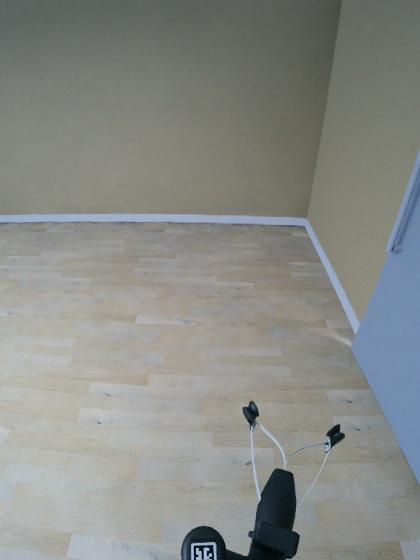

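{"op": "wait", "data": {"seconds": 4, "cameras": ["r1_head_camera","r2_head_camera","r2_head_right_camera","r1_head_left_camera"]}}

Scene clock: 2472.43 s.
r1.base_odometry: x=-0.407 y=-1.160 heading=+0.971
r1.turned_by_wheels: +0.000
r1.turned_by_imu: +0.000
r1.base_tilt: forward=-1.6 right=+1.3
r1.lidar_m: 0.83 0.90 1.70 1.62 1.08 0.76 0.71 0.74 1.04 1.15 1.21 0.86
r1.base_status: not commanded
r1.joint_positions: lift_m=+0.661 arm_m=+0.000 wrist_yaw_rad=-0.003 wrist_pitch_rad=+0.000 wrist_roll_rad=+1.569 gripper_m=-0.019
r1.joint_status: not commanded
r1.measured_speeds: all 0
r1.motor_effort: lift_m=+18(19) arm_m=+5(5) wheel_0=-2(2) wheel_1=-1(2) wheel_2=-1(1)
r1.servo_current: wrist_yaw_rad=52(78) wrist_pitch_rad=46(52) wrist_roll_rad=33(72) gripper_m=46(59)
r1.hand_pose: x=+0.4590 y=-0.0882 z=+0.8393 quat_wxyz=(+0.708, +0.706, -0.001, -0.001)
r1.wrist_depth_mm: - - - - - 1618 1182 / - - - 621 - - 1042 / - - 759 676 - - - / - - 676 627 - - - / - - 750 627 - - - / - - - 199 178 - - / - - 179 168 145 - 1255
r2.base_odometry: x=-2.340 y=-2.336 heading=-0.613
r2.turned_by_wheels: +0.000
r2.turned_by_imu: +0.001
r2.base_tilt: forward=-0.7 right=+0.1
r2.lidar_m: 3.35 3.54 4.90 4.20 1.86 1.43 1.41 1.32 1.02 1.00 1.06 1.58
r2.base_status: done
r2.joint_positions: lift_m=+0.800 arm_m=+0.000 wrist_yaw_rad=-0.397 wrist_pitch_rad=+0.000 wrist_roll_rad=+0.002 gripper_m=+0.141
r2.joint_status: not commanded
r2.measured_speeds: all 0
r2.on_its_own: arm_m is slack since a limit_stop_at_tilt
r2.motor_effort: lift_m=+20(21) arm_m=-2(2) wheel_0=-4(9) wheel_1=-4(7) wheel_2=+6(12)
r2.servo_current: wrist_yaw_rad=46(65) wrist_pitch_rad=33(52) wrist_roll_rad=39(72) gripper_m=46(59)
r2.hand_pose: x=+0.4030 y=-0.1921 z=+0.9780 quat_wxyz=(+0.980, +0.001, +0.000, -0.197)
r2.wrist_depth_mm: - - - - - - - / - - - - - - - / - - - - - - - / - - - - - - - / - - - - - - - / - - - - 191 185 - / - - - - - - -
wait: 4.00 s; at rest from the start
pictures: r1_head_camera, r1_head_left_camera, r2_head_camera, r2_head_right_camera
Images, in order (width x height): r1_head_camera 420x560, r1_head_left_camera 420x672, r2_head_camera 420x560, r2_head_right_camera 420x672.

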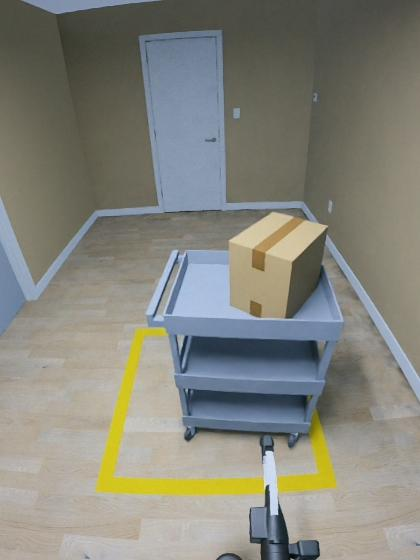

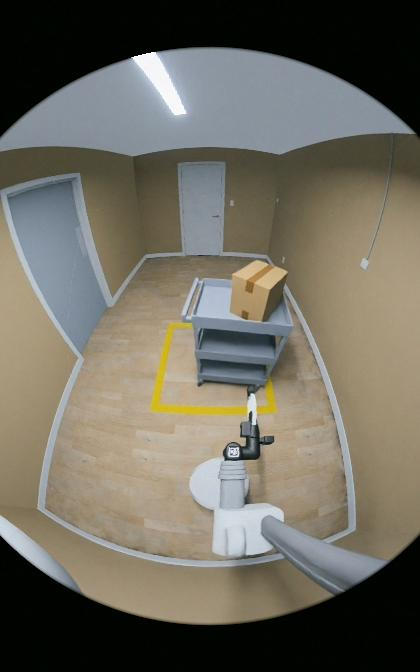

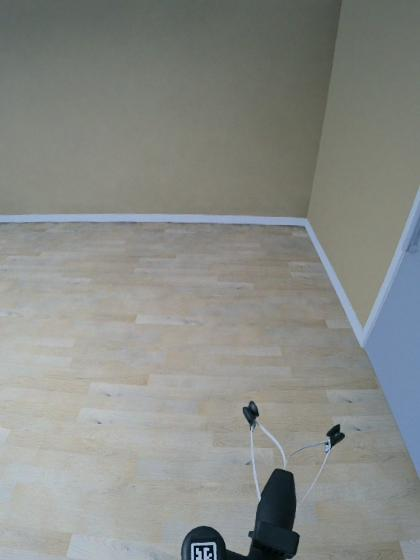

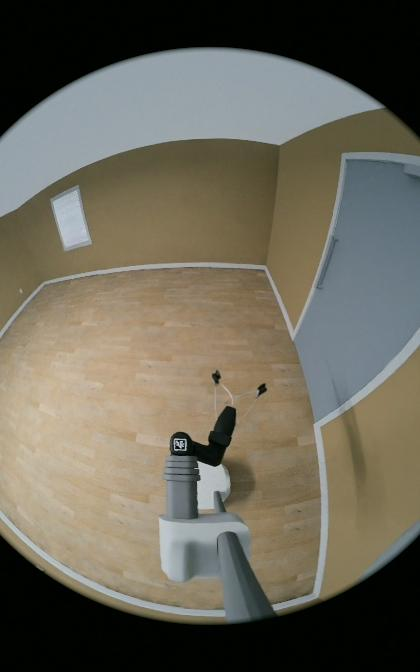

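{"op": "finished_scene", "data": {"scene": 1}}

The scene is finished: the task was done.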